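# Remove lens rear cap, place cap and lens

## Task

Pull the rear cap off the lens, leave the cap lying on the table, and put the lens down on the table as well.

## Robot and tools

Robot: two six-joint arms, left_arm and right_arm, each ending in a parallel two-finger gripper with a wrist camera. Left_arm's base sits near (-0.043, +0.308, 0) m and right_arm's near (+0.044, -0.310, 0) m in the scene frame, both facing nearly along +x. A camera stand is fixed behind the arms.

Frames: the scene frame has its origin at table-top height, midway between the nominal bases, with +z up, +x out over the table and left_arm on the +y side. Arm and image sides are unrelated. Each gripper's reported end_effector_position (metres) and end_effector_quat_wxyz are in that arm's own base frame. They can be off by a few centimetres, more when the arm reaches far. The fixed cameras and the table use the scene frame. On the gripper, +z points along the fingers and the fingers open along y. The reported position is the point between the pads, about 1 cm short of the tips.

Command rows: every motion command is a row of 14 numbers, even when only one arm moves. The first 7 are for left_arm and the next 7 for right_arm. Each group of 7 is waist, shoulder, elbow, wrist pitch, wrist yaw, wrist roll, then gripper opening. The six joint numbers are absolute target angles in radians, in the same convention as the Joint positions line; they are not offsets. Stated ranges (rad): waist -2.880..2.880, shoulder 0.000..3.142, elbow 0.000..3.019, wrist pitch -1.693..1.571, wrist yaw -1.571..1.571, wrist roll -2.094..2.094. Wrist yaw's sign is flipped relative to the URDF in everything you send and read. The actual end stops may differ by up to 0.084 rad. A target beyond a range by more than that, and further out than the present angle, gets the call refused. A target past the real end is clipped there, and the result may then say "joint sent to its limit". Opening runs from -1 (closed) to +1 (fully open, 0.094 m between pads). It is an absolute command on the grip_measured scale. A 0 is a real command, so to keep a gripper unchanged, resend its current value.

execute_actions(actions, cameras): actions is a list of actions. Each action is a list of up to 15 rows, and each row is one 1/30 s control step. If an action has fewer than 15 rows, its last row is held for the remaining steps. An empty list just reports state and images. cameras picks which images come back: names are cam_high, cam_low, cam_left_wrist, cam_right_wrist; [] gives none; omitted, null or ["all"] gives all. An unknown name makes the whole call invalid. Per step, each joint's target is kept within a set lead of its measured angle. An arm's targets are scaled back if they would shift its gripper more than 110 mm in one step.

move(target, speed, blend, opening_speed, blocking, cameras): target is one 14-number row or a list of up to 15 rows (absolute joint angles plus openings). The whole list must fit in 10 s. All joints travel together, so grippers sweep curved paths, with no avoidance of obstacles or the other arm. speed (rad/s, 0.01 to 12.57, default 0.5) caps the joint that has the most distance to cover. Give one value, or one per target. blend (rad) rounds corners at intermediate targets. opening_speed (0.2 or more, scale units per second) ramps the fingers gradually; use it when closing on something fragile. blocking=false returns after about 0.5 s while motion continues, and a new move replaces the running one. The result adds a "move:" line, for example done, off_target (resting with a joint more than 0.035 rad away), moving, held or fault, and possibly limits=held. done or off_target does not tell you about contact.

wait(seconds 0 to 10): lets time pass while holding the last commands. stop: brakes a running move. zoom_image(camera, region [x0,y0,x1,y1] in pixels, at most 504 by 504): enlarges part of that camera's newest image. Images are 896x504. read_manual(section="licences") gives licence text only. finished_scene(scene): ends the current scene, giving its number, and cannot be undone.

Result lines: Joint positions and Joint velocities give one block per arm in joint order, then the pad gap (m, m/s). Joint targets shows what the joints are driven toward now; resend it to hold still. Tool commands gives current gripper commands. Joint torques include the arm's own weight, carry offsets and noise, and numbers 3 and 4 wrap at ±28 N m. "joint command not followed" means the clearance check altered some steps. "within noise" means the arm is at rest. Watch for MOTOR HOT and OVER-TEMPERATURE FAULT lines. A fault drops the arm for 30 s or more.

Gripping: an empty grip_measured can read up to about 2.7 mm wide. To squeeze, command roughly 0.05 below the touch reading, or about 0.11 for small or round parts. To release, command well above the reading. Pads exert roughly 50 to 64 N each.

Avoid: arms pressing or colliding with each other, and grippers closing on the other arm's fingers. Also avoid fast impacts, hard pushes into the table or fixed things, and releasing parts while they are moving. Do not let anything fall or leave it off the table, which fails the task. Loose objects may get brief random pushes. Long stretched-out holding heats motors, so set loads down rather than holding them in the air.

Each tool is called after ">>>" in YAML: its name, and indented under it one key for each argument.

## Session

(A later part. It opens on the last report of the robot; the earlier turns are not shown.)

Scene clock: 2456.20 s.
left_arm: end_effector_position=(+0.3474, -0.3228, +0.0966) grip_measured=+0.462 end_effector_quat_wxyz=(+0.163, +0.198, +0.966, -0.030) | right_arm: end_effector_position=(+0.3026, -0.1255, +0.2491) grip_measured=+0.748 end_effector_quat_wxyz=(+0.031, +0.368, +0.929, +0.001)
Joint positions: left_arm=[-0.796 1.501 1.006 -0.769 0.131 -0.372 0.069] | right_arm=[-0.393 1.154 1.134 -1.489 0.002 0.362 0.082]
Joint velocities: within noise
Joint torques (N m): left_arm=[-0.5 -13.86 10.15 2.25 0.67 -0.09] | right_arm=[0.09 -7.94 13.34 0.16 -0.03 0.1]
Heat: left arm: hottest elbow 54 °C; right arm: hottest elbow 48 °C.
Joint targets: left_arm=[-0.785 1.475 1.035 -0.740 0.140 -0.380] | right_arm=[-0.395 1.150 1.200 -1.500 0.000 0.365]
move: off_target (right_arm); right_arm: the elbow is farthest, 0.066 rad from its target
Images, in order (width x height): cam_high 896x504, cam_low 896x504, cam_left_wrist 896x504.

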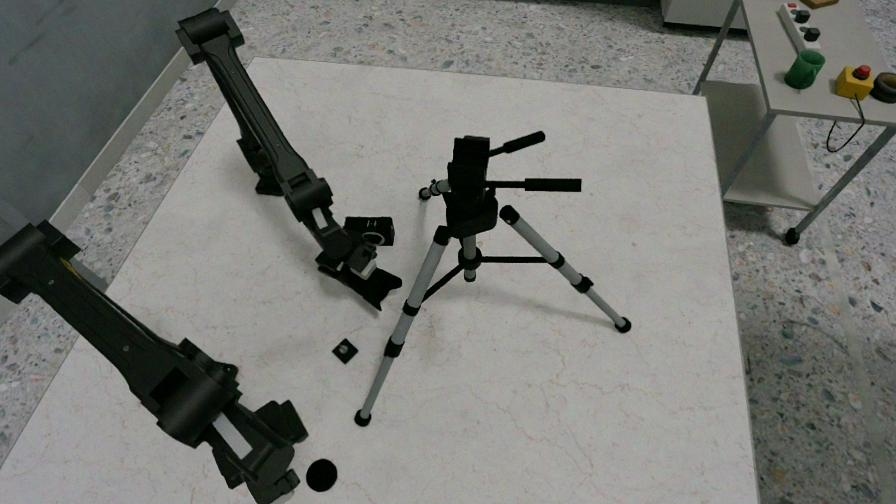

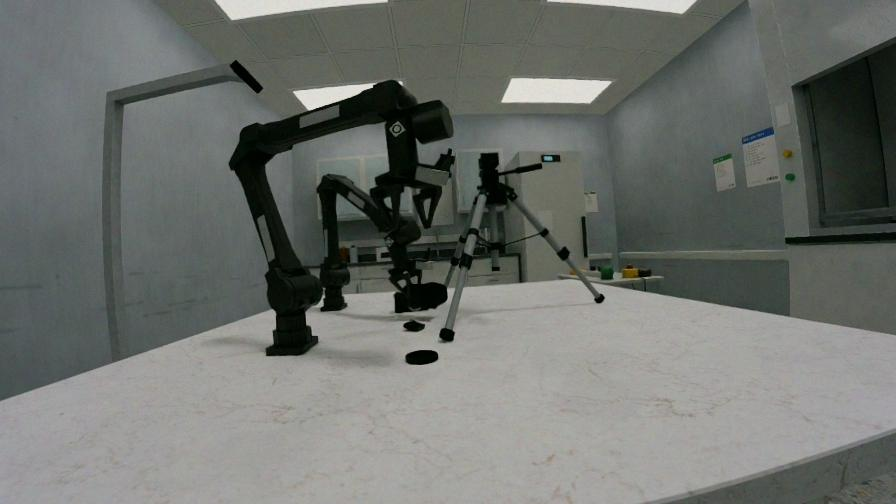

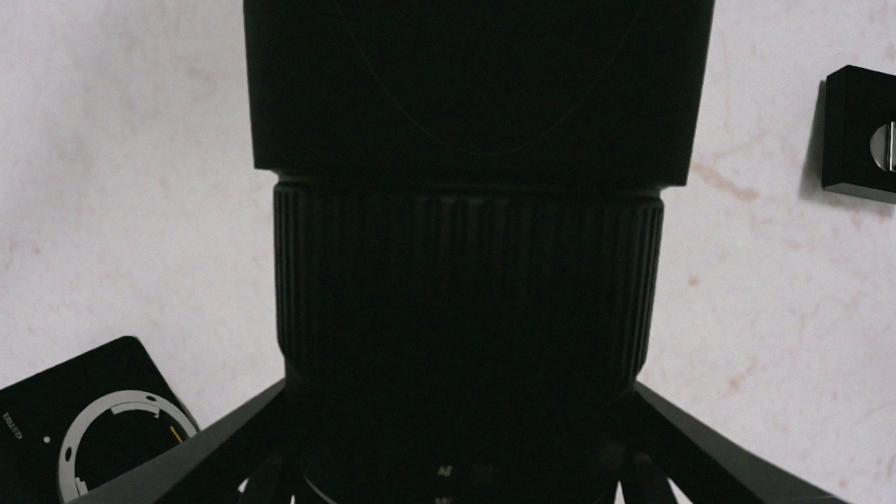

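>>> move:
  target:
    - [-0.785,1.524,1.002,-0.628,0.14,-0.38,0.2,-0.395,1.15,1.2,-1.5,0.0,0.365,0.75]
  speed: 0.08
  cameras: ["cam_low"]

>>> zoom_image:
  camera: "cam_low"
  region: [360, 200, 500, 340]

Scene clock: 2470.47 s.
left_arm: end_effector_position=(+0.3545, -0.3301, +0.0708) grip_measured=+0.462 end_effector_quat_wxyz=(+0.176, +0.196, +0.964, -0.039) | right_arm: end_effector_position=(+0.3026, -0.1255, +0.2491) grip_measured=+0.748 end_effector_quat_wxyz=(+0.031, +0.368, +0.929, +0.001)
Joint positions: left_arm=[-0.796 1.548 0.975 -0.659 0.131 -0.372 0.069] | right_arm=[-0.393 1.154 1.134 -1.489 0.002 0.362 0.082]
Joint velocities: within noise
Joint torques (N m): left_arm=[-0.5 -14.15 9.62 2.37 0.67 -0.08] | right_arm=[0.5 -8.18 13.41 0.06 -0.13 0.06]
Heat: left arm: hottest elbow 54 °C; right arm: hottest elbow 50 °C.
Joint targets: left_arm=[-0.785 1.524 1.002 -0.628 0.140 -0.380] | right_arm=[-0.395 1.150 1.200 -1.500 0.000 0.365]
move: off_target (right_arm); right_arm: the elbow is farthest, 0.066 rad from its target
Images, in order (width x height): cam_low 896x504.

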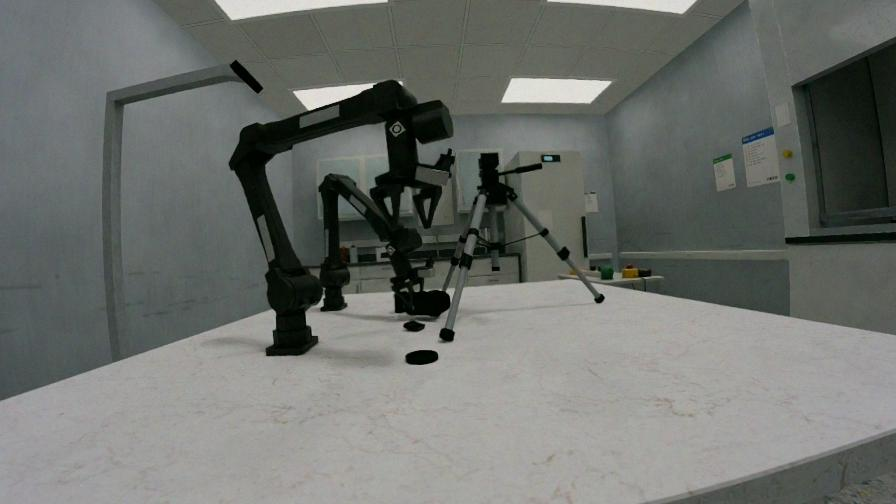

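Scaled by 3.600.

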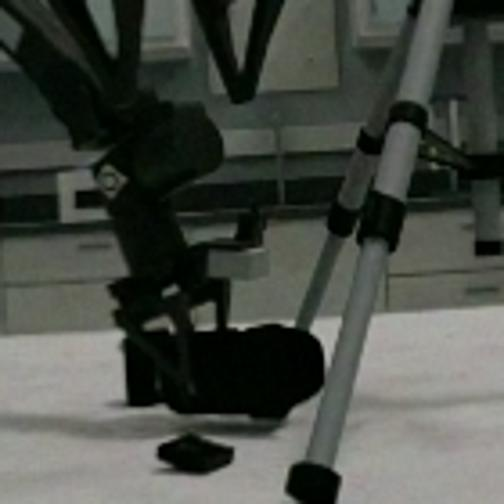

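>>> move:
  target:
    - [-0.785,1.539,0.995,-0.612,0.14,-0.38,0.2,-0.395,1.15,1.2,-1.5,0.0,0.365,0.75]
  speed: 0.05
  cameras: ["cam_low"]

>>> zoom_image:
  camera: "cam_low"
  region: [360, 200, 500, 340]

Scene clock: 2481.07 s.
left_arm: end_effector_position=(+0.3548, -0.3302, +0.0630) grip_measured=+0.462 end_effector_quat_wxyz=(+0.175, +0.196, +0.964, -0.038) | right_arm: end_effector_position=(+0.3026, -0.1255, +0.2491) grip_measured=+0.748 end_effector_quat_wxyz=(+0.031, +0.368, +0.929, +0.001)
Joint positions: left_arm=[-0.796 1.563 0.968 -0.641 0.132 -0.372 0.069] | right_arm=[-0.393 1.154 1.134 -1.489 0.002 0.362 0.082]
Joint velocities: within noise
Joint torques (N m): left_arm=[-0.62 -14.33 9.44 2.29 0.64 -0.09] | right_arm=[-0.09 -8.35 13.5 -0.09 -0.11 0.09]
Heat: left arm: hottest elbow 55 °C; right arm: hottest elbow 51 °C.
Joint targets: left_arm=[-0.785 1.539 0.995 -0.612 0.140 -0.380] | right_arm=[-0.395 1.150 1.200 -1.500 0.000 0.365]
move: off_target (right_arm); right_arm: the elbow is farthest, 0.066 rad from its target
Images, in order (width x height): cam_low 896x504.

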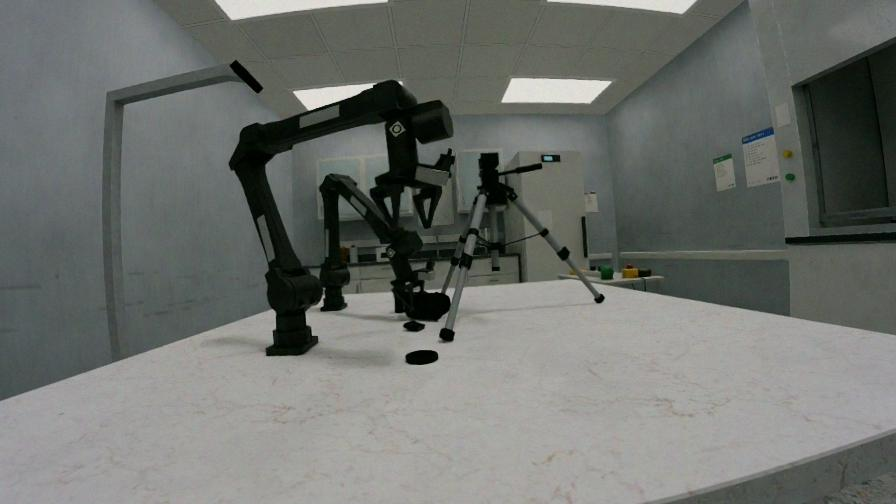

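Scaled by 3.600.

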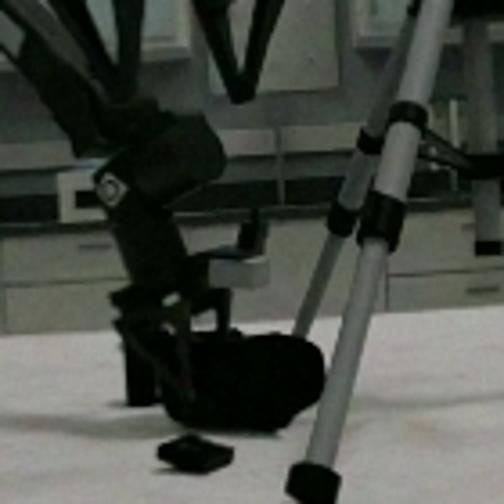

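>>> move:
  target:
    - [-0.785,1.546,0.990,-0.602,0.14,-0.38,0.2,-0.395,1.15,1.2,-1.5,0.0,0.365,0.75]
  speed: 0.04
  cameras: ["cam_low"]

>>> zoom_image:
  camera: "cam_low"
  region: [360, 200, 500, 340]

>>> move:
  target:
    - [-0.785,1.555,0.984,-0.595,0.14,-0.38,0.2,-0.395,1.15,1.2,-1.5,0.0,0.365,0.75]
  speed: 0.04
  cameras: ["cam_low"]

>>> zoom_image:
  camera: "cam_low"
  region: [360, 200, 500, 340]

Scene clock: 2490.93 s.
left_arm: end_effector_position=(+0.3563, -0.3317, +0.0625) grip_measured=+0.462 end_effector_quat_wxyz=(+0.177, +0.196, +0.964, -0.039) | right_arm: end_effector_position=(+0.3026, -0.1255, +0.2491) grip_measured=+0.748 end_effector_quat_wxyz=(+0.031, +0.368, +0.929, +0.001)
Joint positions: left_arm=[-0.796 1.565 0.968 -0.632 0.132 -0.372 0.069] | right_arm=[-0.393 1.154 1.134 -1.489 0.002 0.362 0.082]
Joint velocities: within noise
Joint torques (N m): left_arm=[-0.32 -13.98 9.13 2.4 0.63 -0.08] | right_arm=[-0.67 -7.77 13.5 -0.17 -0.06 0.07]
Heat: left arm: hottest elbow 54 °C; right arm: hottest elbow 51 °C.
Joint targets: left_arm=[-0.785 1.546 0.990 -0.602 0.140 -0.380] | right_arm=[-0.395 1.150 1.200 -1.500 0.000 0.365]
move: off_target (right_arm); right_arm: the elbow is farthest, 0.066 rad from its target
Images, in order (width x height): cam_low 896x504.

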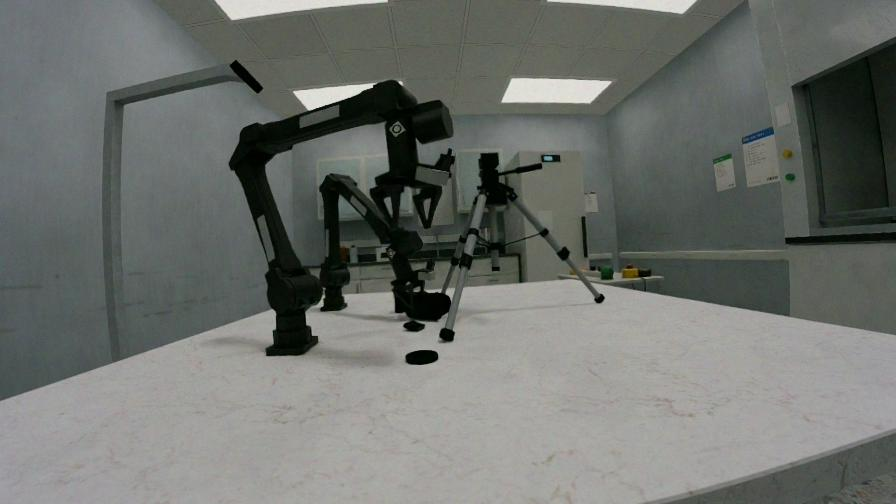

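Scaled by 3.600.

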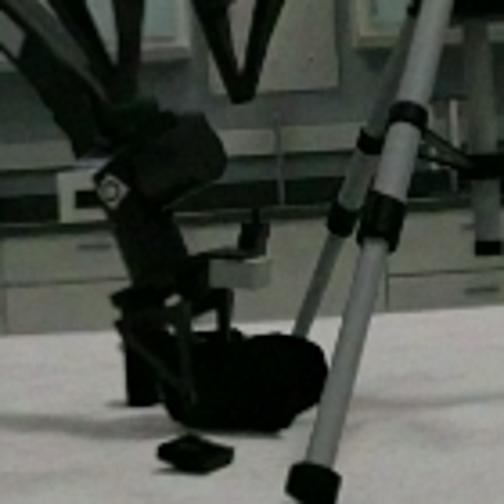

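Scene clock: 2491.70 s.
left_arm: end_effector_position=(+0.3566, -0.3318, +0.0609) grip_measured=+0.462 end_effector_quat_wxyz=(+0.179, +0.196, +0.963, -0.040) | right_arm: end_effector_position=(+0.3026, -0.1255, +0.2491) grip_measured=+0.748 end_effector_quat_wxyz=(+0.031, +0.368, +0.929, +0.001)
Joint positions: left_arm=[-0.796 1.567 0.964 -0.622 0.132 -0.372 0.069] | right_arm=[-0.393 1.154 1.134 -1.489 0.002 0.362 0.082]
Joint velocities: within noise
Joint torques (N m): left_arm=[-0.5 -13.27 8.8 2.26 0.6 -0.08] | right_arm=[-0.32 -8.41 13.39 0.1 -0.06 0.06]
Heat: left arm: hottest elbow 54 °C; right arm: hottest elbow 51 °C.
Joint targets: left_arm=[-0.785 1.555 0.984 -0.595 0.140 -0.380] | right_arm=[-0.395 1.150 1.200 -1.500 0.000 0.365]
move: off_target (right_arm); right_arm: the elbow is farthest, 0.066 rad from its target
Images, in order (width x height): cam_low 896x504.

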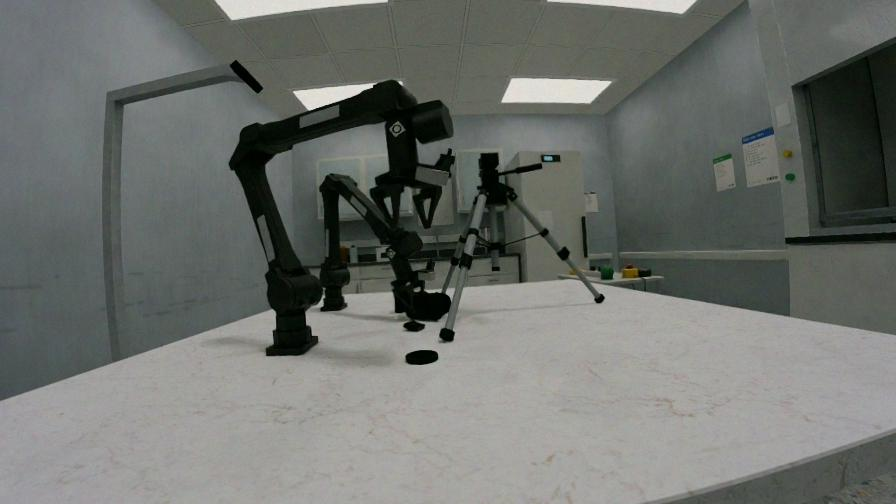

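Scaled by 3.600.

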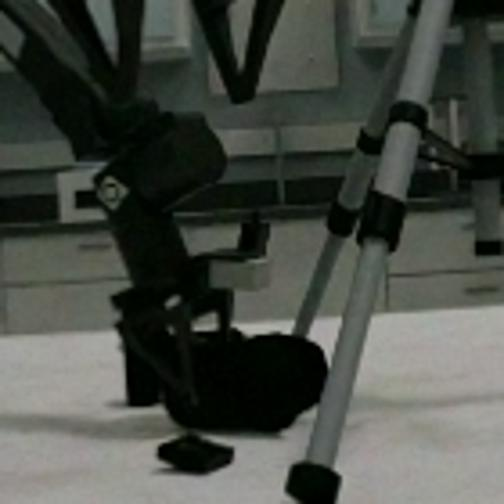

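>>> move:
  target:
    - [-0.785,1.561,0.978,-0.595,0.14,-0.38,0.2,-0.395,1.15,1.2,-1.5,0.0,0.365,0.75]
    - [-0.785,1.561,0.978,-0.595,0.14,-0.38,0.55,-0.395,1.15,1.2,-1.5,0.0,0.365,0.75]
  speed: 0.04
  opening_speed: 0.2
  cameras: ["cam_low","cam_left_wrist"]

>>> zoom_image:
  camera: "cam_low"
  region: [360, 200, 500, 340]

Scene clock: 2505.10 s.
left_arm: end_effector_position=(+0.3585, -0.3328, +0.0608) grip_measured=+0.548 end_effector_quat_wxyz=(+0.184, +0.195, +0.963, -0.041) | right_arm: end_effector_position=(+0.3026, -0.1255, +0.2491) grip_measured=+0.748 end_effector_quat_wxyz=(+0.031, +0.368, +0.929, +0.001)
Joint positions: left_arm=[-0.796 1.569 0.963 -0.611 0.136 -0.372 0.073] | right_arm=[-0.393 1.154 1.134 -1.489 0.002 0.362 0.082]
Joint velocities: within noise
Joint torques (N m): left_arm=[-0.56 -13.16 8.57 1.72 0.44 -0.08] | right_arm=[0.44 -8.06 13.35 0.17 -0.09 0.11]
Heat: left arm: hottest elbow 55 °C; right arm: hottest elbow 52 °C.
Joint targets: left_arm=[-0.785 1.561 0.978 -0.595 0.140 -0.380] | right_arm=[-0.395 1.150 1.200 -1.500 0.000 0.365]
move: off_target (right_arm); right_arm: the elbow is farthest, 0.066 rad from its target
Images, in order (width x height): cam_low 896x504, cam_left_wrist 896x504.

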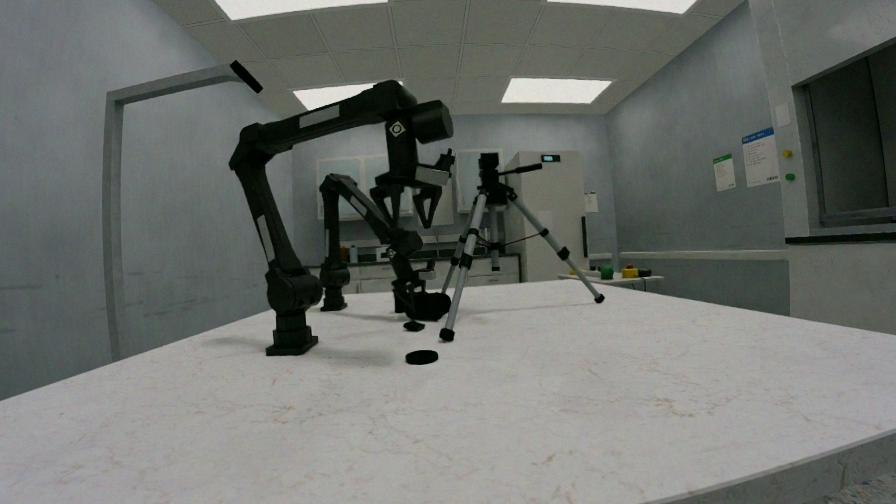

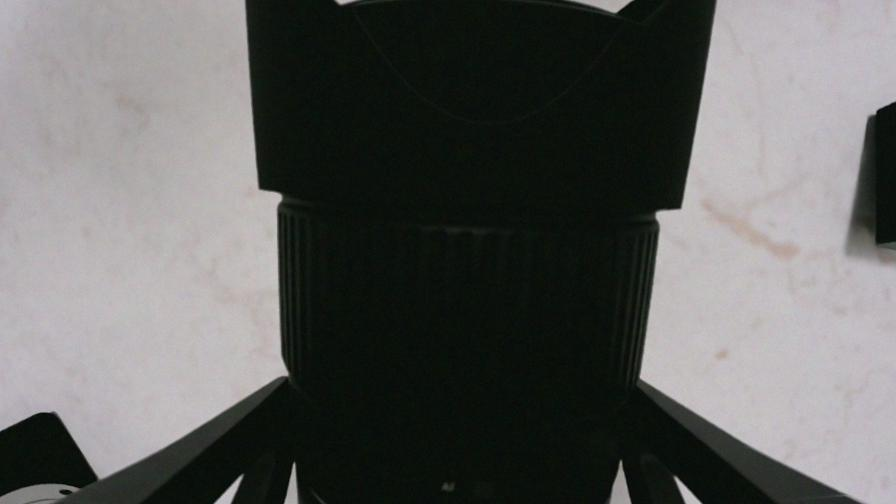

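Scaled by 3.600.

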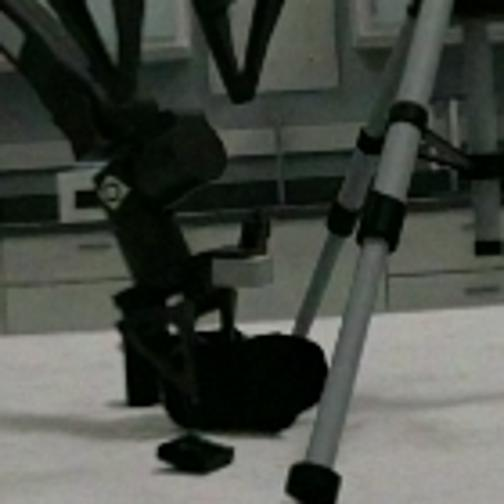

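Released. Open fully and retreat upward.

>>> move:
  target:
    - [-0.785,1.561,0.978,-0.595,0.14,-0.38,1.0,-0.395,1.15,1.2,-1.5,0.0,0.365,0.75]
    - [-0.785,1.44,0.99,-0.69,0.14,-0.38,1.0,-0.395,1.15,1.2,-1.5,0.0,0.365,0.75]
    - [-0.70,1.3,1.2,-1.1,0.14,-0.38,1.0,-0.395,1.15,1.2,-1.5,0.0,0.365,0.75]
  speed: [0.1,0.12,0.3]
  opening_speed: 0.5

>>> zoom_image:
  camera: "cam_low"
  region: [360, 220, 500, 380]

>>> zoom_image:
  camera: "cam_high"
  region: [280, 180, 480, 504]

Scene clock: 2517.80 s.
left_arm: end_effector_position=(+0.3521, -0.2719, +0.2212) grip_measured=+0.998 end_effector_quat_wxyz=(+0.173, +0.154, +0.972, -0.026) | right_arm: end_effector_position=(+0.3026, -0.1255, +0.2491) grip_measured=+0.748 end_effector_quat_wxyz=(+0.031, +0.368, +0.929, +0.001)
Joint positions: left_arm=[-0.71 1.305 1.15 -1.089 0.136 -0.372 0.094] | right_arm=[-0.393 1.154 1.134 -1.489 0.002 0.362 0.082]
Joint velocities: within noise
Joint torques (N m): left_arm=[-0.44 -10.34 12.63 0.53 0.44 -0.09] | right_arm=[0.26 -7.65 13.49 -0.02 -0.11 0.09]
Heat: left arm: hottest elbow 55 °C; right arm: hottest elbow 53 °C.
Joint targets: left_arm=[-0.700 1.300 1.200 -1.100 0.140 -0.380] | right_arm=[-0.395 1.150 1.200 -1.500 0.000 0.365]
move: off_target (left_arm, right_arm); left_arm: the elbow is farthest, 0.050 rad from its target; right_arm: the elbow is farthest, 0.066 rad from its target

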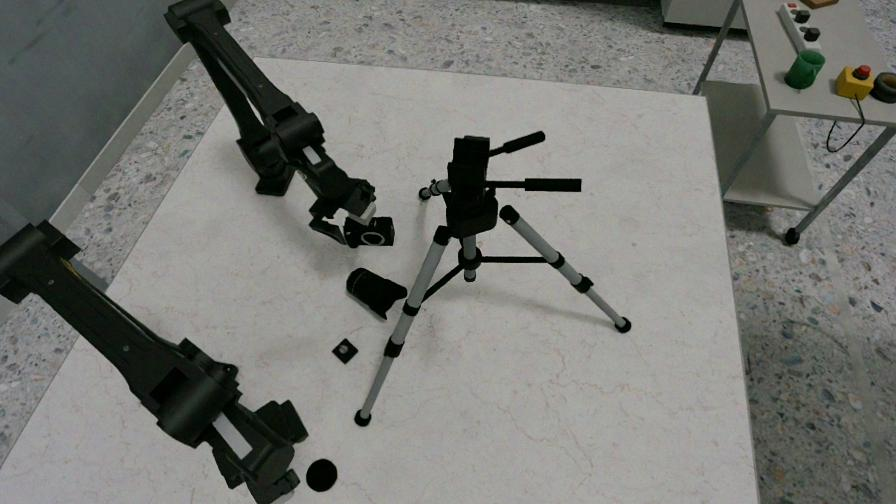

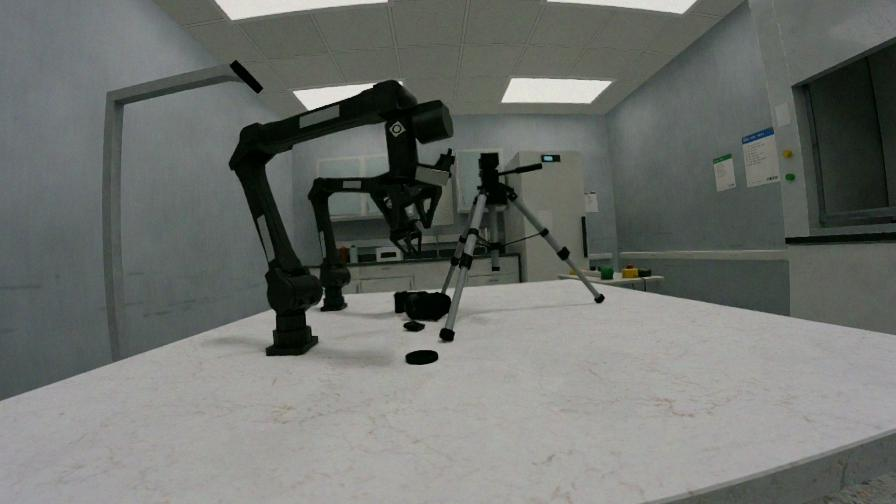

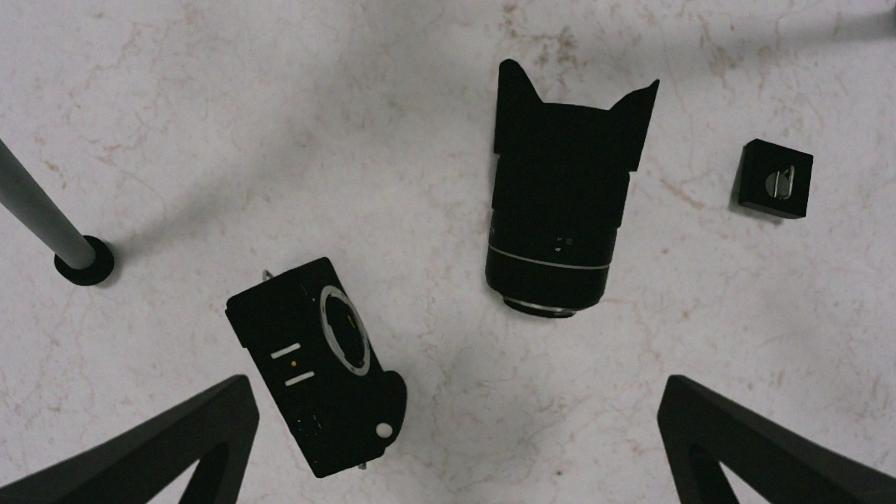

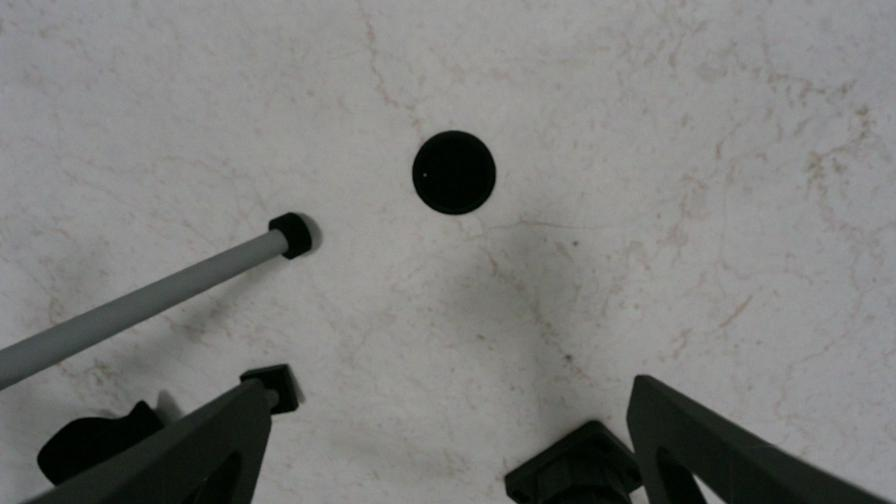

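Scaled by 3.150.

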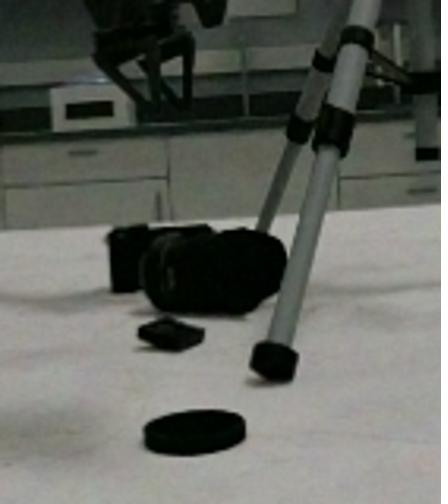

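Scaled by 1.556.

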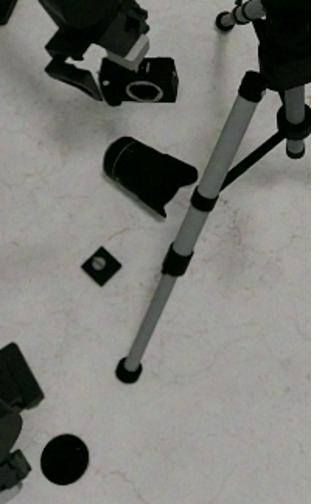

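All done; both items rest on the table.

>>> finished_scene:
  scene: 1

The scene is finished: the task was done.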